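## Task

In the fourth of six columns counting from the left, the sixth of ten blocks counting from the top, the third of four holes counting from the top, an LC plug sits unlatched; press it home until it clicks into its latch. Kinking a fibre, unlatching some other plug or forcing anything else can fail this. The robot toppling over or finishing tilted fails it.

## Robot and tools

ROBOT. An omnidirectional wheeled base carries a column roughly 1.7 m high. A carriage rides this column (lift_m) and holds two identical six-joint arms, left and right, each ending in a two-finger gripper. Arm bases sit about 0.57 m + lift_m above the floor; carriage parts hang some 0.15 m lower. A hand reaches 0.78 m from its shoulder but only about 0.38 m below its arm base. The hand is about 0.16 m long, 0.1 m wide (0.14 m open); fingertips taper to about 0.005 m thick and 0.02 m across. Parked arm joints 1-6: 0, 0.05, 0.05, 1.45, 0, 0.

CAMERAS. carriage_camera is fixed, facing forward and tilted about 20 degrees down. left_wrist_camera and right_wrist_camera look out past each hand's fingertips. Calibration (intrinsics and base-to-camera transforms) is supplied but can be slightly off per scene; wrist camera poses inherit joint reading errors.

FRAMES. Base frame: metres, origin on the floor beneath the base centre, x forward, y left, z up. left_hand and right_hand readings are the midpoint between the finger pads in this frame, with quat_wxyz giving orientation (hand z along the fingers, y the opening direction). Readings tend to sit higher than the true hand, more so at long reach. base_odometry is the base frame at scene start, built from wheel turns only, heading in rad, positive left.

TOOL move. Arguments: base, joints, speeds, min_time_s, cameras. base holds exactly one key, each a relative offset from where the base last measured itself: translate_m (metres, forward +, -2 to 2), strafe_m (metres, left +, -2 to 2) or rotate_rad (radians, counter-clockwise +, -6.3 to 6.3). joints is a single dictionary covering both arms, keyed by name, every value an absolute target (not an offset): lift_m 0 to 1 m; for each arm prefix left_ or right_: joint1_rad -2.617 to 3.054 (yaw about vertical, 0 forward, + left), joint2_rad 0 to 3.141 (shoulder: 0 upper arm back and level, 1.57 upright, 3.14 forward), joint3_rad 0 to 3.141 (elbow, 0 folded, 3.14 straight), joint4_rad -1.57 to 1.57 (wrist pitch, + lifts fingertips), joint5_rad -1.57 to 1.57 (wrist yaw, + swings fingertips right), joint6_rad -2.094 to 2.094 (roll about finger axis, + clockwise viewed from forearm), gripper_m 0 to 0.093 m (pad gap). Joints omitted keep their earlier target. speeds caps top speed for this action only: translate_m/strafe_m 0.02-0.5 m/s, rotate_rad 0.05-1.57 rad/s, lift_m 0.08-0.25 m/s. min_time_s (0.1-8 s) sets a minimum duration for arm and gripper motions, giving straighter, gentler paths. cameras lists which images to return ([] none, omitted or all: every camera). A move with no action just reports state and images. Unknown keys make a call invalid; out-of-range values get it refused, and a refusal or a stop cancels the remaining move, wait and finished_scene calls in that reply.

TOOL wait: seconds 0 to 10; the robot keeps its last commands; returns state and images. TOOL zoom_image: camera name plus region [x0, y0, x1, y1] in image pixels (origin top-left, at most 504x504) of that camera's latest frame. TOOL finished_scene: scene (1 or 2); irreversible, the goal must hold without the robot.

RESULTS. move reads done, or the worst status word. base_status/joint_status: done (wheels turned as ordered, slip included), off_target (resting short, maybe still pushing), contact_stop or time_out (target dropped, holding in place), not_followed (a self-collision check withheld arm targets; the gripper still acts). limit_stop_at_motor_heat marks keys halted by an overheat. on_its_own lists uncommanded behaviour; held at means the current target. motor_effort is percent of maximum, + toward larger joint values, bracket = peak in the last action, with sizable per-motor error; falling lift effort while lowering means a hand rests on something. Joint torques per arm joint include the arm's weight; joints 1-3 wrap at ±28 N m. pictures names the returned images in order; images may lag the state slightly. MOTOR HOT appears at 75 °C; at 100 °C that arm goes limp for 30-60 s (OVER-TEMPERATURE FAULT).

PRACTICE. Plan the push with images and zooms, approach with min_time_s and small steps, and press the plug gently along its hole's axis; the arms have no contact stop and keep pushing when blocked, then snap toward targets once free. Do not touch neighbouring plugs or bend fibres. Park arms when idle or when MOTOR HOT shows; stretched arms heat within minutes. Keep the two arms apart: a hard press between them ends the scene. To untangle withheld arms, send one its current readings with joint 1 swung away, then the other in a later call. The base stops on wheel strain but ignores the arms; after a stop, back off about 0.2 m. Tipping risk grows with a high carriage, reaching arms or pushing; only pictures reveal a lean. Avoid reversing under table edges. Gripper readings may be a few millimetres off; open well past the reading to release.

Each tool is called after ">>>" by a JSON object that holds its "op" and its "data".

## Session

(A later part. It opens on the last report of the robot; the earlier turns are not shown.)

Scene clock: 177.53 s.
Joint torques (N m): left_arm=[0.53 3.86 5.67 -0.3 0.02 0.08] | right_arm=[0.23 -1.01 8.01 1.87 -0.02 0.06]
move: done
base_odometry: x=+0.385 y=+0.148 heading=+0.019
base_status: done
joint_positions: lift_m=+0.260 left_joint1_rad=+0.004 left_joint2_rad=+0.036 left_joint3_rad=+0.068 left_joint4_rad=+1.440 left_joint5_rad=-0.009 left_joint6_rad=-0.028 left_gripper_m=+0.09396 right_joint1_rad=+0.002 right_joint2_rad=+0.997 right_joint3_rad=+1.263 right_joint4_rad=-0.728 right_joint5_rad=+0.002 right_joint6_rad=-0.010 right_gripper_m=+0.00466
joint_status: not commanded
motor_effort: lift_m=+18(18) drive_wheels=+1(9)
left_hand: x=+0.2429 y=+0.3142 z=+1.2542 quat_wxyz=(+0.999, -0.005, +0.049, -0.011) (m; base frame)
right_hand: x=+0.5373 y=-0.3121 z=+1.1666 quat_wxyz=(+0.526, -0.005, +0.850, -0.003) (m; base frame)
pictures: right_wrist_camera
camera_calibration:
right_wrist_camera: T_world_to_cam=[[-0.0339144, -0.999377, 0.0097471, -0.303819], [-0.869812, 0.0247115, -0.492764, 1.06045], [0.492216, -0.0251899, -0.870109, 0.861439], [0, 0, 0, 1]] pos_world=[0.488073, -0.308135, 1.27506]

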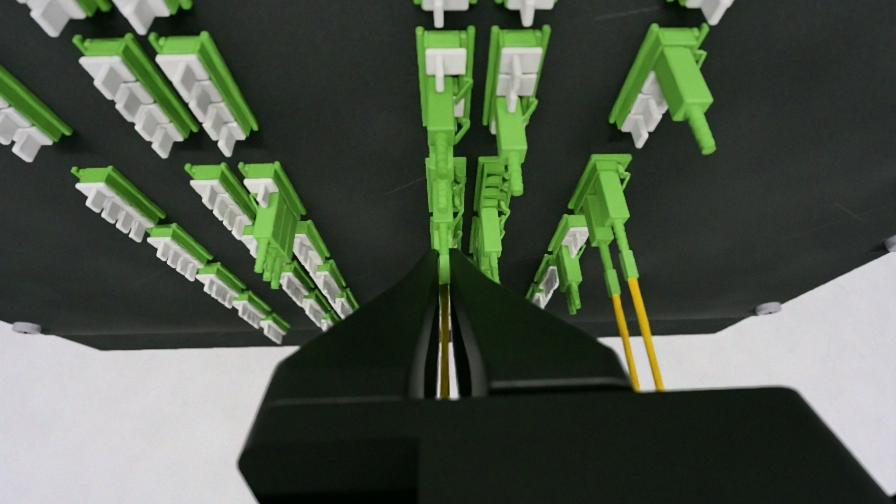

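>>> {"op": "move", "data": {"base": {"translate_m": 0.005}, "speeds": {"translate_m": 0.02}, "cameras": ["right_wrist_camera"]}}

>>> {"op": "zoom_image", "data": {"camera": "right_wrist_camera", "region": [400, 140, 530, 280]}}

Scene clock: 181.23 s.
Joint torques (N m): left_arm=[0.18 3.75 5.63 -0.3 -0.06 0.1] | right_arm=[0.23 -0.79 8.23 2.03 -0.02 0.06]
move: done
base_odometry: x=+0.390 y=+0.148 heading=+0.019
base_status: done
joint_positions: lift_m=+0.260 left_joint1_rad=+0.004 left_joint2_rad=+0.036 left_joint3_rad=+0.068 left_joint4_rad=+1.440 left_joint5_rad=-0.009 left_joint6_rad=-0.028 left_gripper_m=+0.09396 right_joint1_rad=+0.002 right_joint2_rad=+0.993 right_joint3_rad=+1.263 right_joint4_rad=-0.739 right_joint5_rad=+0.002 right_joint6_rad=-0.010 right_gripper_m=+0.00466
joint_status: not commanded
motor_effort: lift_m=+18(18) drive_wheels=+2(10)
left_hand: x=+0.2429 y=+0.3142 z=+1.2542 quat_wxyz=(+0.999, -0.005, +0.049, -0.011) (m; base frame)
right_hand: x=+0.5350 y=-0.3121 z=+1.1654 quat_wxyz=(+0.524, -0.005, +0.852, -0.003) (m; base frame)
pictures: right_wrist_camera
camera_calibration:
right_wrist_camera: T_world_to_cam=[[-0.0338938, -0.999375, 0.0100649, -0.304281], [-0.873147, 0.0247098, -0.486831, 1.05269], [0.486278, -0.0252887, -0.873438, 0.868618], [0, 0, 0, 1]] pos_world=[0.486453, -0.308136, 1.27423]

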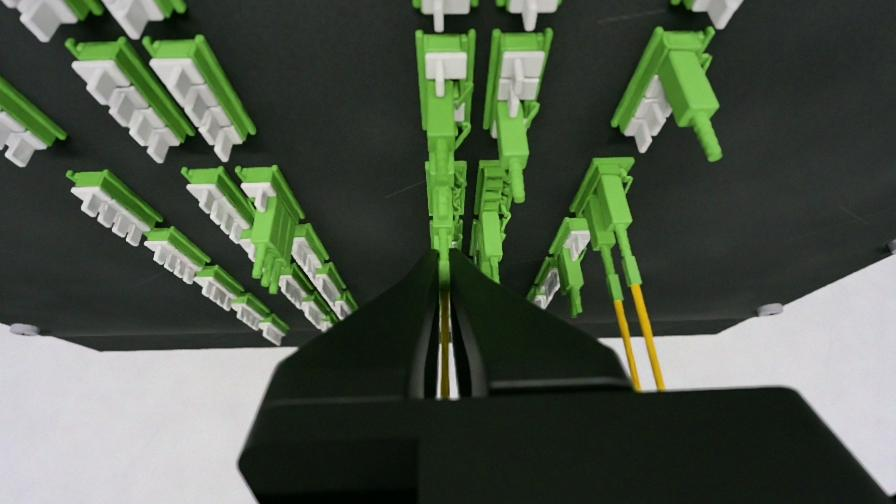

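Scaled by 3.600 from the camera's 896x504 image, which has a finer 1280x720 frame.

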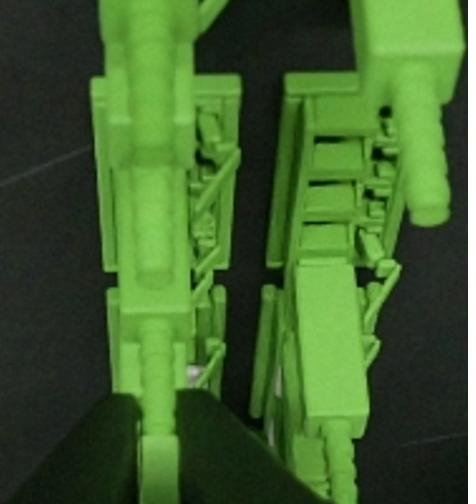

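>>> {"op": "move", "data": {"base": {"translate_m": 0.005}, "speeds": {"translate_m": 0.02}, "cameras": ["right_wrist_camera"]}}

>>> {"op": "zoom_image", "data": {"camera": "right_wrist_camera", "region": [400, 140, 530, 280]}}

Scene clock: 185.43 s.
Joint torques (N m): left_arm=[0.29 3.6 5.7 -0.4 -0.01 0.05] | right_arm=[0.23 0.35 8.05 2.11 -0.02 0.06]
move: done
base_odometry: x=+0.395 y=+0.148 heading=+0.019
base_status: done
joint_positions: lift_m=+0.260 left_joint1_rad=+0.004 left_joint2_rad=+0.036 left_joint3_rad=+0.068 left_joint4_rad=+1.440 left_joint5_rad=-0.009 left_joint6_rad=-0.028 left_gripper_m=+0.09396 right_joint1_rad=+0.002 right_joint2_rad=+0.985 right_joint3_rad=+1.263 right_joint4_rad=-0.755 right_joint5_rad=+0.002 right_joint6_rad=-0.010 right_gripper_m=+0.00466
joint_status: not commanded
motor_effort: lift_m=+18(18) drive_wheels=+2(12)
left_hand: x=+0.2430 y=+0.3142 z=+1.2542 quat_wxyz=(+0.999, -0.005, +0.049, -0.011) (m; base frame)
right_hand: x=+0.5314 y=-0.3121 z=+1.1644 quat_wxyz=(+0.520, -0.005, +0.854, -0.003) (m; base frame)
pictures: right_wrist_camera
camera_calibration:
right_wrist_camera: T_world_to_cam=[[-0.0339876, -0.999372, 0.00999214, -0.304227], [-0.876668, 0.0250109, -0.480445, 1.04368], [0.479894, -0.025089, -0.876968, 0.877039], [0, 0, 0, 1]] pos_world=[0.483732, -0.308136, 1.2736]

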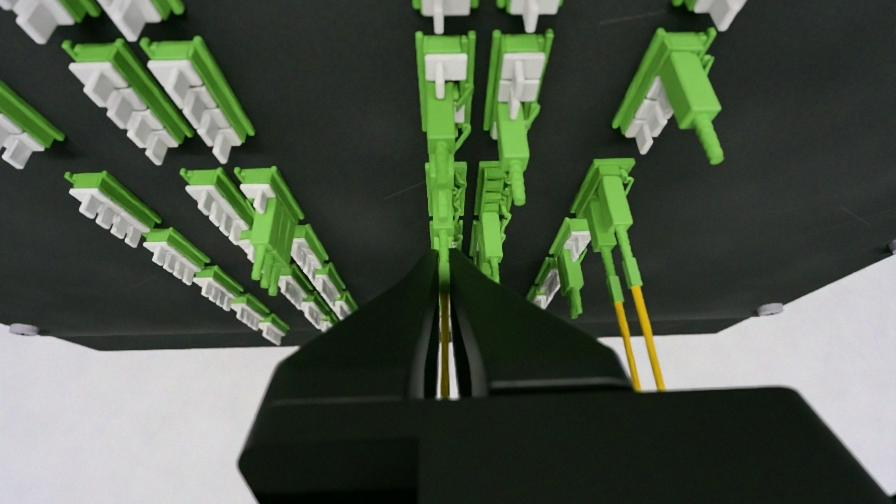

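Scaled by 3.600 from the camera's 896x504 image, which has a finer 1280x720 frame.

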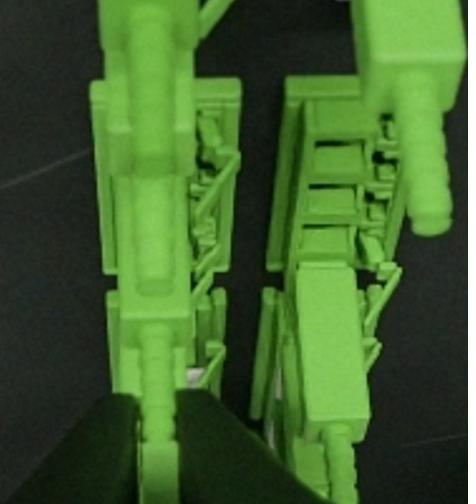

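>>> {"op": "move", "data": {"base": {"translate_m": 0.004}, "speeds": {"translate_m": 0.02}, "cameras": ["right_wrist_camera"]}}

>>> {"op": "zoom_image", "data": {"camera": "right_wrist_camera", "region": [400, 140, 530, 280]}}

Scene clock: 190.03 s.
Joint torques (N m): left_arm=[0.27 3.82 5.46 -0.28 0.03 0.14] | right_arm=[0.21 0.62 8.13 2.26 -0.03 0.06]
move: done
base_odometry: x=+0.399 y=+0.149 heading=+0.020
base_status: done
joint_positions: lift_m=+0.260 left_joint1_rad=+0.004 left_joint2_rad=+0.036 left_joint3_rad=+0.068 left_joint4_rad=+1.440 left_joint5_rad=-0.009 left_joint6_rad=-0.028 left_gripper_m=+0.09396 right_joint1_rad=+0.002 right_joint2_rad=+0.981 right_joint3_rad=+1.263 right_joint4_rad=-0.768 right_joint5_rad=+0.002 right_joint6_rad=-0.010 right_gripper_m=+0.00466
joint_status: not commanded
motor_effort: lift_m=+18(18) drive_wheels=+2(11)
left_hand: x=+0.2430 y=+0.3142 z=+1.2542 quat_wxyz=(+0.999, -0.005, +0.049, -0.011) (m; base frame)
right_hand: x=+0.5290 y=-0.3121 z=+1.1624 quat_wxyz=(+0.516, -0.005, +0.857, -0.003) (m; base frame)
pictures: right_wrist_camera
camera_calibration:
right_wrist_camera: T_world_to_cam=[[-0.0338833, -0.999372, 0.0103399, -0.304747], [-0.881546, 0.0250109, -0.471435, 1.0328], [0.47088, -0.0250889, -0.88184, 0.886915], [0, 0, 0, 1]] pos_world=[0.482501, -0.308136, 1.27216]

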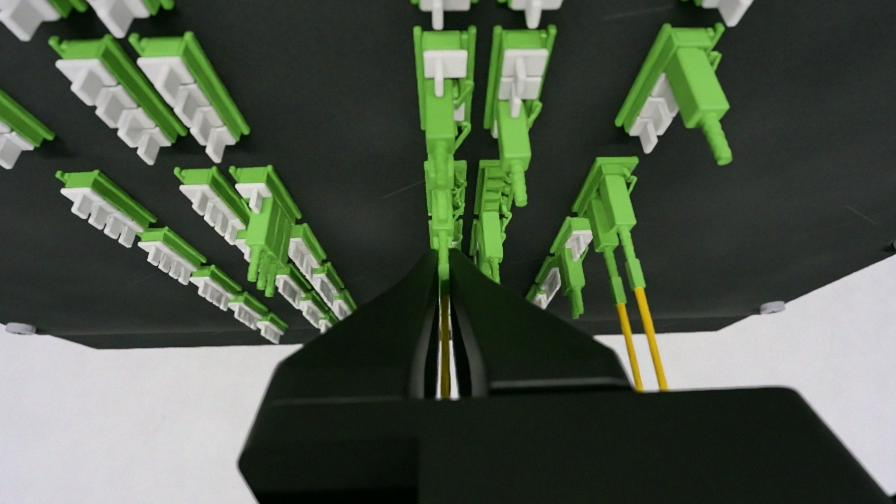

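Scaled by 3.600 from the camera's 896x504 image, which has a finer 1280x720 frame.

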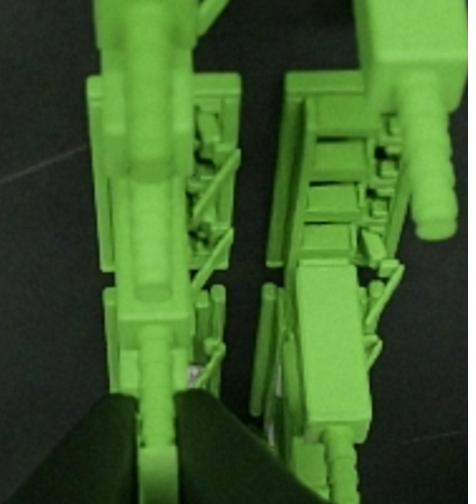

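>>> {"op": "move", "data": {"base": {"translate_m": 0.003}, "speeds": {"translate_m": 0.02}, "cameras": ["right_wrist_camera"]}}

>>> {"op": "zoom_image", "data": {"camera": "right_wrist_camera", "region": [400, 140, 530, 280]}}

Scene clock: 194.70 s.
Joint torques (N m): left_arm=[0.35 3.81 5.5 -0.34 -0.04 0.06] | right_arm=[0.21 -0.7 8.32 2.35 -0.02 0.06]
move: done
base_odometry: x=+0.402 y=+0.149 heading=+0.020
base_status: done
joint_positions: lift_m=+0.260 left_joint1_rad=+0.004 left_joint2_rad=+0.036 left_joint3_rad=+0.068 left_joint4_rad=+1.440 left_joint5_rad=-0.009 left_joint6_rad=-0.028 left_gripper_m=+0.09396 right_joint1_rad=+0.002 right_joint2_rad=+0.995 right_joint3_rad=+1.262 right_joint4_rad=-0.781 right_joint5_rad=+0.002 right_joint6_rad=-0.010 right_gripper_m=+0.00470
joint_status: not commanded
motor_effort: lift_m=+18(18) drive_wheels=+1(11)
left_hand: x=+0.2430 y=+0.3142 z=+1.2542 quat_wxyz=(+0.999, -0.005, +0.049, -0.011) (m; base frame)
right_hand: x=+0.5306 y=-0.3121 z=+1.1550 quat_wxyz=(+0.504, -0.005, +0.864, -0.003) (m; base frame)
pictures: right_wrist_camera
camera_calibration:
right_wrist_camera: T_world_to_cam=[[-0.0335785, -0.999372, 0.0112937, -0.30588], [-0.894521, 0.0250117, -0.446325, 1.00856], [0.445763, -0.0250894, -0.894799, 0.907866], [0, 0, 0, 1]] pos_world=[0.487214, -0.308136, 1.26596]

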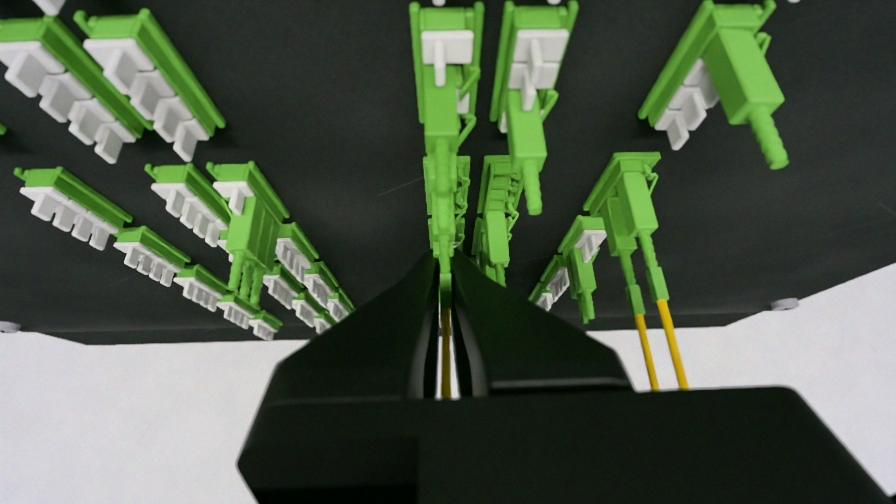

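Scaled by 3.600 from the camera's 896x504 image, which has a finer 1280x720 frame.

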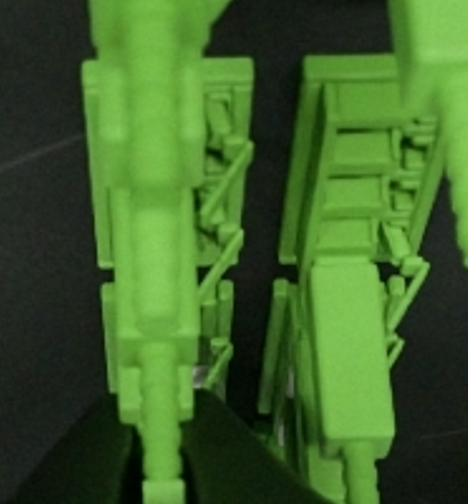

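>>> {"op": "zoom_image", "data": {"camera": "right_wrist_camera", "region": [410, 150, 500, 280]}}

Scaled by 3.877 from the camera's 896x504 image, which has a finer 1280x720 frame.

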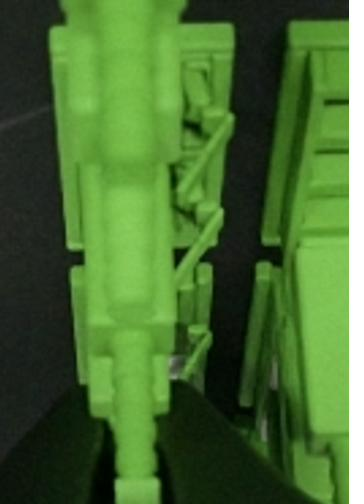

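>>> {"op": "move", "data": {"joints": {"right_joint2_rad": 0.996, "right_joint3_rad": 1.255, "right_joint4_rad": -0.79}, "min_time_s": 0.5, "cameras": ["right_wrist_camera"]}}

>>> {"op": "zoom_image", "data": {"camera": "right_wrist_camera", "region": [410, 150, 500, 280]}}

Scene clock: 218.37 s.
Joint torques (N m): left_arm=[0.28 3.78 5.39 -0.35 -0.03 0.07] | right_arm=[0.23 -1.7 8.21 1.77 -0.02 0.06]
move: done
base_odometry: x=+0.402 y=+0.149 heading=+0.020
base_status: not commanded
joint_positions: lift_m=+0.260 left_joint1_rad=+0.004 left_joint2_rad=+0.036 left_joint3_rad=+0.068 left_joint4_rad=+1.440 left_joint5_rad=-0.009 left_joint6_rad=-0.028 left_gripper_m=+0.09396 right_joint1_rad=+0.002 right_joint2_rad=+0.995 right_joint3_rad=+1.262 right_joint4_rad=-0.786 right_joint5_rad=+0.002 right_joint6_rad=-0.010 right_gripper_m=+0.00470
joint_status: all done
motor_effort: lift_m=+18(18) drive_wheels=+1(2)
left_hand: x=+0.2430 y=+0.3142 z=+1.2542 quat_wxyz=(+0.999, -0.005, +0.049, -0.011) (m; base frame)
right_hand: x=+0.5301 y=-0.3121 z=+1.1540 quat_wxyz=(+0.502, -0.005, +0.865, -0.003) (m; base frame)
pictures: right_wrist_camera
camera_calibration:
right_wrist_camera: T_world_to_cam=[[-0.0335251, -0.999372, 0.0114483, -0.306096], [-0.896548, 0.0250097, -0.442239, 1.00391], [0.441675, -0.0250901, -0.896824, 0.911738], [0, 0, 0, 1]] pos_world=[0.4871, -0.308136, 1.26514]

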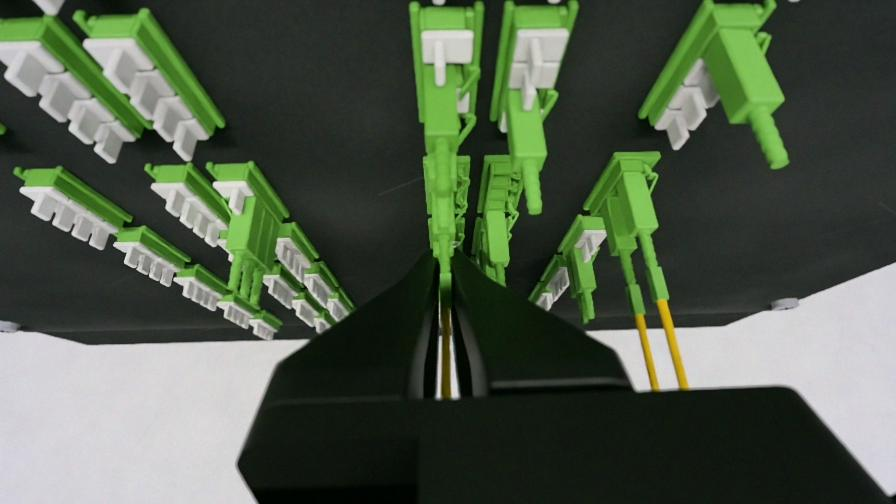

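Scaled by 3.877 from the camera's 896x504 image, which has a finer 1280x720 frame.

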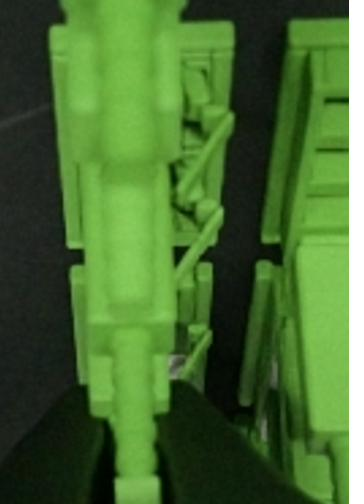

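>>> {"op": "move", "data": {"base": {"translate_m": -0.012}, "speeds": {"translate_m": 0.02}, "cameras": ["right_wrist_camera"]}}

>>> {"op": "zoom_image", "data": {"camera": "right_wrist_camera", "region": [400, 130, 530, 280]}}

Scene clock: 230.97 s.
Joint torques (N m): left_arm=[0.25 3.9 5.65 -0.27 0 0.04] | right_arm=[0.21 -1.73 8.21 1.7 -0.02 0.05]
move: done
base_odometry: x=+0.390 y=+0.148 heading=+0.020
base_status: done
joint_positions: lift_m=+0.260 left_joint1_rad=+0.004 left_joint2_rad=+0.036 left_joint3_rad=+0.068 left_joint4_rad=+1.440 left_joint5_rad=-0.009 left_joint6_rad=-0.028 left_gripper_m=+0.09396 right_joint1_rad=+0.002 right_joint2_rad=+0.995 right_joint3_rad=+1.262 right_joint4_rad=-0.782 right_joint5_rad=+0.002 right_joint6_rad=-0.009 right_gripper_m=+0.00466
joint_status: not commanded
motor_effort: lift_m=+18(18) drive_wheels=-1(10)
left_hand: x=+0.2430 y=+0.3142 z=+1.2542 quat_wxyz=(+0.999, -0.005, +0.049, -0.011) (m; base frame)
right_hand: x=+0.5306 y=-0.3122 z=+1.1547 quat_wxyz=(+0.503, -0.004, +0.864, -0.003) (m; base frame)
pictures: right_wrist_camera
camera_calibration:
right_wrist_camera: T_world_to_cam=[[-0.0340573, -0.999357, 0.011197, -0.305615], [-0.895003, 0.0255114, -0.44533, 1.00769], [0.444758, -0.0251881, -0.895296, 0.908725], [0, 0, 0, 1]] pos_world=[0.487312, -0.308237, 1.26575]

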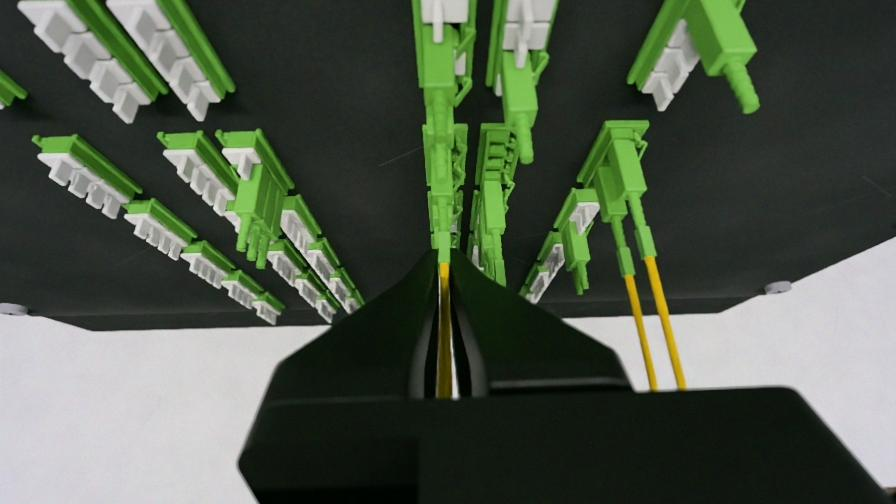

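Scaled by 3.360 from the camera's 896x504 image, which has a finer 1280x720 frame.

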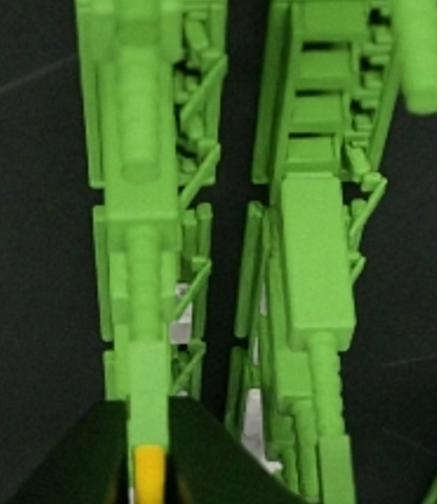

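>>> {"op": "move", "data": {"joints": {"right_gripper_m": 0.012}, "min_time_s": 1, "cameras": []}}

>>> {"op": "move", "data": {"base": {"translate_m": -0.04}, "speeds": {"translate_m": 0.04}, "cameras": ["right_wrist_camera"]}}

>>> {"op": "zoom_image", "data": {"camera": "right_wrist_camera", "region": [400, 60, 530, 220]}}

Scene clock: 241.27 s.
Joint torques (N m): left_arm=[0.39 3.82 5.63 -0.32 0.01 0.12] | right_arm=[0.23 -1.76 8.23 1.73 -0.02 0.05]
move: done
base_odometry: x=+0.390 y=+0.148 heading=+0.020
base_status: not commanded
joint_positions: lift_m=+0.260 left_joint1_rad=+0.004 left_joint2_rad=+0.036 left_joint3_rad=+0.068 left_joint4_rad=+1.440 left_joint5_rad=-0.009 left_joint6_rad=-0.028 left_gripper_m=+0.09396 right_joint1_rad=+0.002 right_joint2_rad=+0.995 right_joint3_rad=+1.262 right_joint4_rad=-0.782 right_joint5_rad=+0.002 right_joint6_rad=-0.009 right_gripper_m=+0.01194
joint_status: all done
motor_effort: lift_m=+18(18) drive_wheels=+1(1)
left_hand: x=+0.2430 y=+0.3142 z=+1.2542 quat_wxyz=(+0.999, -0.005, +0.049, -0.011) (m; base frame)
right_hand: x=+0.5306 y=-0.3122 z=+1.1547 quat_wxyz=(+0.503, -0.004, +0.864, -0.003) (m; base frame)
pictures: none
No camera images: "cameras" was empty.

Scene clock: 242.73 s.
Joint torques (N m): left_arm=[0.16 3.85 5.6 -0.34 0.02 0.05] | right_arm=[0.21 -1.69 8.13 1.76 -0.02 0.05]
move: done
base_odometry: x=+0.350 y=+0.147 heading=+0.019
base_status: done
joint_positions: lift_m=+0.260 left_joint1_rad=+0.004 left_joint2_rad=+0.036 left_joint3_rad=+0.068 left_joint4_rad=+1.440 left_joint5_rad=-0.009 left_joint6_rad=-0.028 left_gripper_m=+0.09396 right_joint1_rad=+0.002 right_joint2_rad=+0.995 right_joint3_rad=+1.262 right_joint4_rad=-0.782 right_joint5_rad=+0.002 right_joint6_rad=-0.009 right_gripper_m=+0.01194
joint_status: not commanded
motor_effort: lift_m=+18(18) drive_wheels=+4(13)
left_hand: x=+0.2430 y=+0.3142 z=+1.2542 quat_wxyz=(+0.999, -0.005, +0.049, -0.011) (m; base frame)
right_hand: x=+0.5306 y=-0.3122 z=+1.1547 quat_wxyz=(+0.503, -0.004, +0.864, -0.003) (m; base frame)
pictures: right_wrist_camera
camera_calibration:
right_wrist_camera: T_world_to_cam=[[-0.0340573, -0.999357, 0.011197, -0.305615], [-0.895003, 0.0255114, -0.44533, 1.00769], [0.444758, -0.0251881, -0.895296, 0.908725], [0, 0, 0, 1]] pos_world=[0.487312, -0.308237, 1.26575]

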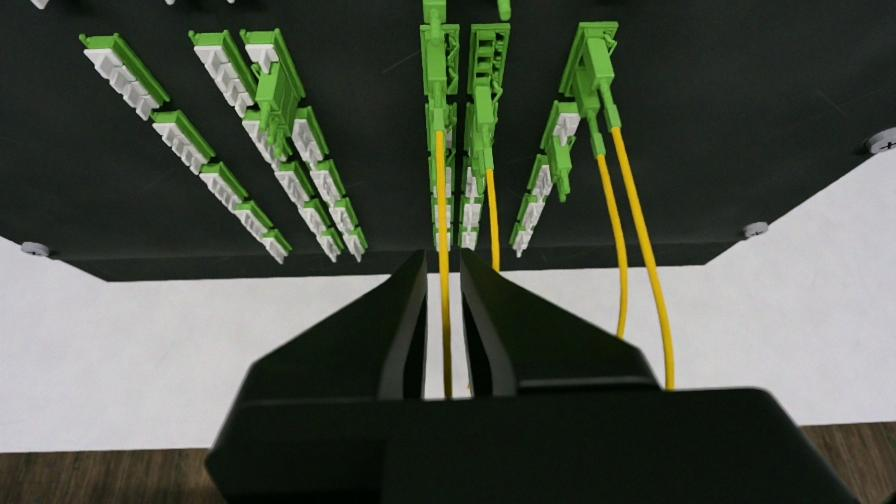

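Scaled by 3.150 from the camera's 896x504 image, which has a finer 1280x720 frame.

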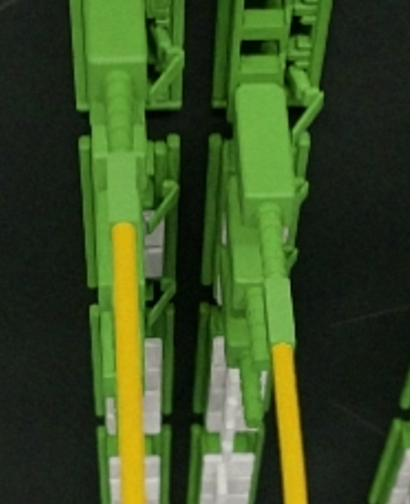

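>>> {"op": "zoom_image", "data": {"camera": "right_wrist_camera", "region": [412, 15, 472, 95]}}

>>> {"op": "zoom_image", "data": {"camera": "right_wrist_camera", "region": [412, 75, 472, 155]}}

>>> {"op": "zoom_image", "data": {"camera": "right_wrist_camera", "region": [462, 15, 522, 95]}}

Scaled by 6.300 from the camera's 896x504 image, which has a finer 1280x720 frame.

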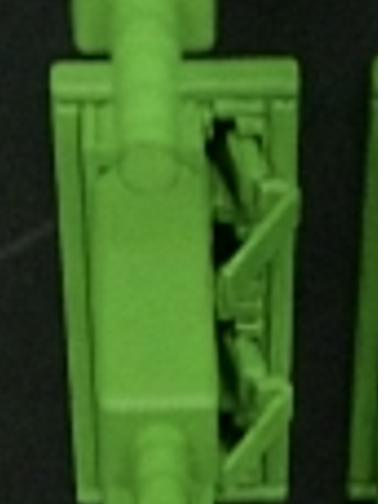

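Scaled by 6.300 from the camera's 896x504 image, which has a finer 1280x720 frame.

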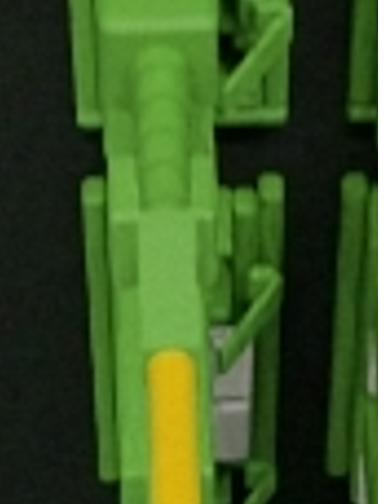

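Scaled by 6.300 from the camera's 896x504 image, which has a finer 1280x720 frame.

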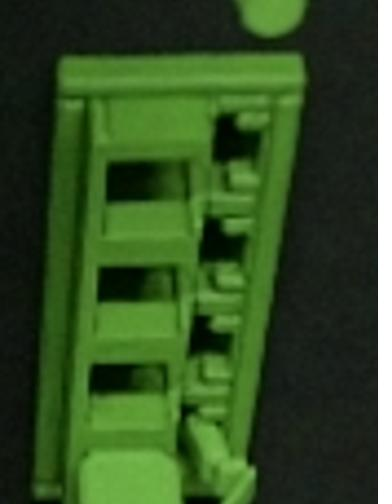

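>>> {"op": "move", "data": {"base": {"translate_m": -0.09}, "speeds": {"translate_m": 0.08}, "cameras": ["right_wrist_camera", "carriage_camera"]}}

>>> {"op": "zoom_image", "data": {"camera": "carriage_camera", "region": [500, 80, 680, 260]}}

Scene clock: 273.93 s.
Joint torques (N m): left_arm=[0.43 3.77 5.48 -0.34 -0.07 0.13] | right_arm=[0.2 -1.89 8.16 1.77 -0.03 0.05]
move: done
base_odometry: x=+0.260 y=+0.146 heading=+0.019
base_status: done
joint_positions: lift_m=+0.260 left_joint1_rad=+0.004 left_joint2_rad=+0.036 left_joint3_rad=+0.068 left_joint4_rad=+1.440 left_joint5_rad=-0.009 left_joint6_rad=-0.028 left_gripper_m=+0.09396 right_joint1_rad=+0.002 right_joint2_rad=+0.996 right_joint3_rad=+1.262 right_joint4_rad=-0.782 right_joint5_rad=+0.002 right_joint6_rad=-0.009 right_gripper_m=+0.01194
joint_status: not commanded
motor_effort: lift_m=+18(18) drive_wheels=-1(14)
left_hand: x=+0.2430 y=+0.3142 z=+1.2542 quat_wxyz=(+0.999, -0.005, +0.049, -0.011) (m; base frame)
right_hand: x=+0.5307 y=-0.3122 z=+1.1546 quat_wxyz=(+0.503, -0.004, +0.864, -0.003) (m; base frame)
pictures: carriage_camera, right_wrist_camera
camera_calibration:
carriage_camera: T_world_to_cam=[[0.0451871, -0.998977, -0.00155465, -0.00590664], [-0.332567, -0.0135756, -0.942982, 1.21246], [0.941997, 0.0431276, -0.33284, 0.271576], [0, 0, 0, 1]] pos_world=[0.147667, -0.00115315, 1.23371]
right_wrist_camera: T_world_to_cam=[[-0.0340513, -0.999357, 0.0112092, -0.305629], [-0.895162, 0.0255096, -0.44501, 1.0074], [0.444438, -0.0251872, -0.895455, 0.908949], [0, 0, 0, 1]] pos_world=[0.487411, -0.308237, 1.26565]

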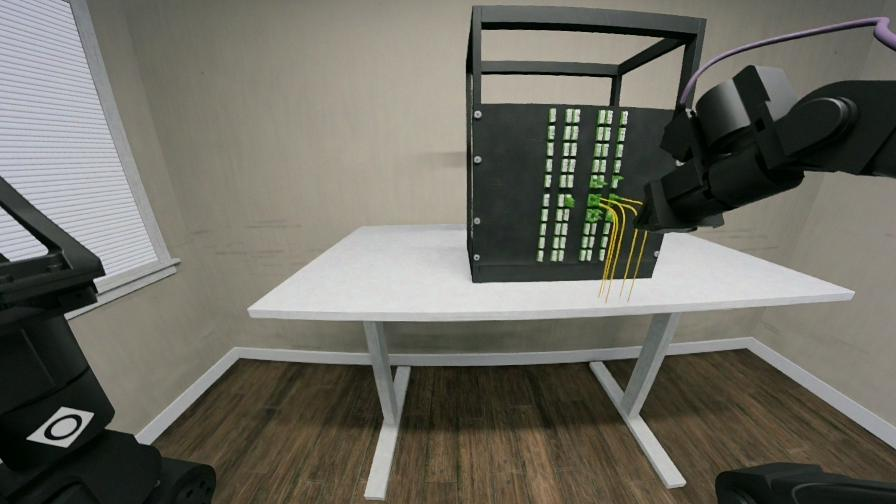

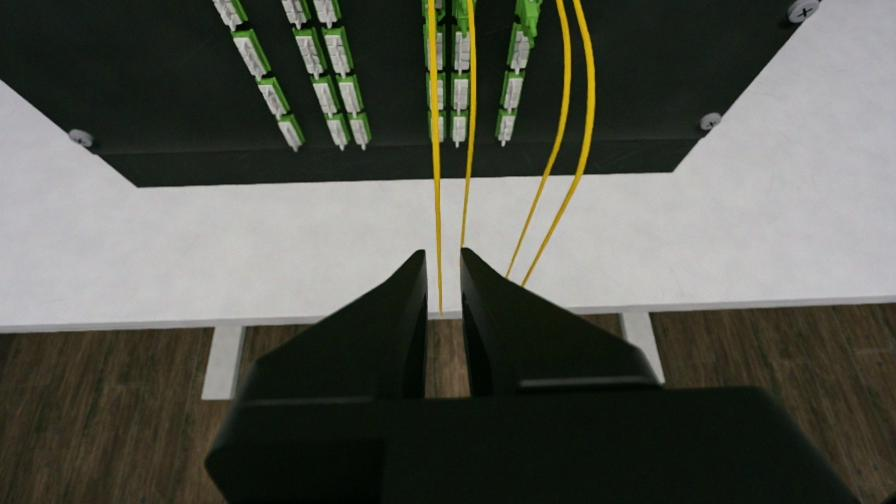

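Scaled by 2.800 from the camera's 896x504 image, which has a finer 1280x720 frame.

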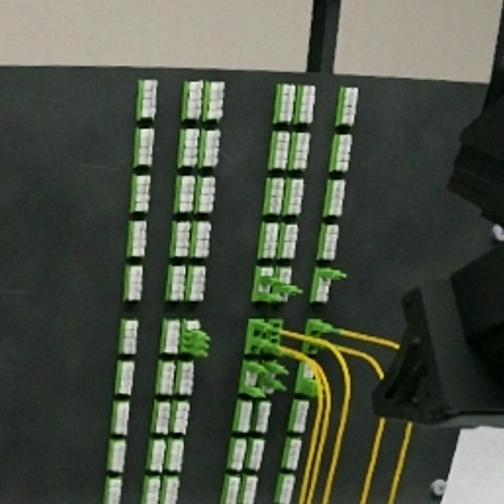

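>>> {"op": "finished_scene", "data": {"scene": 2}}

The scene is finished: the task was done.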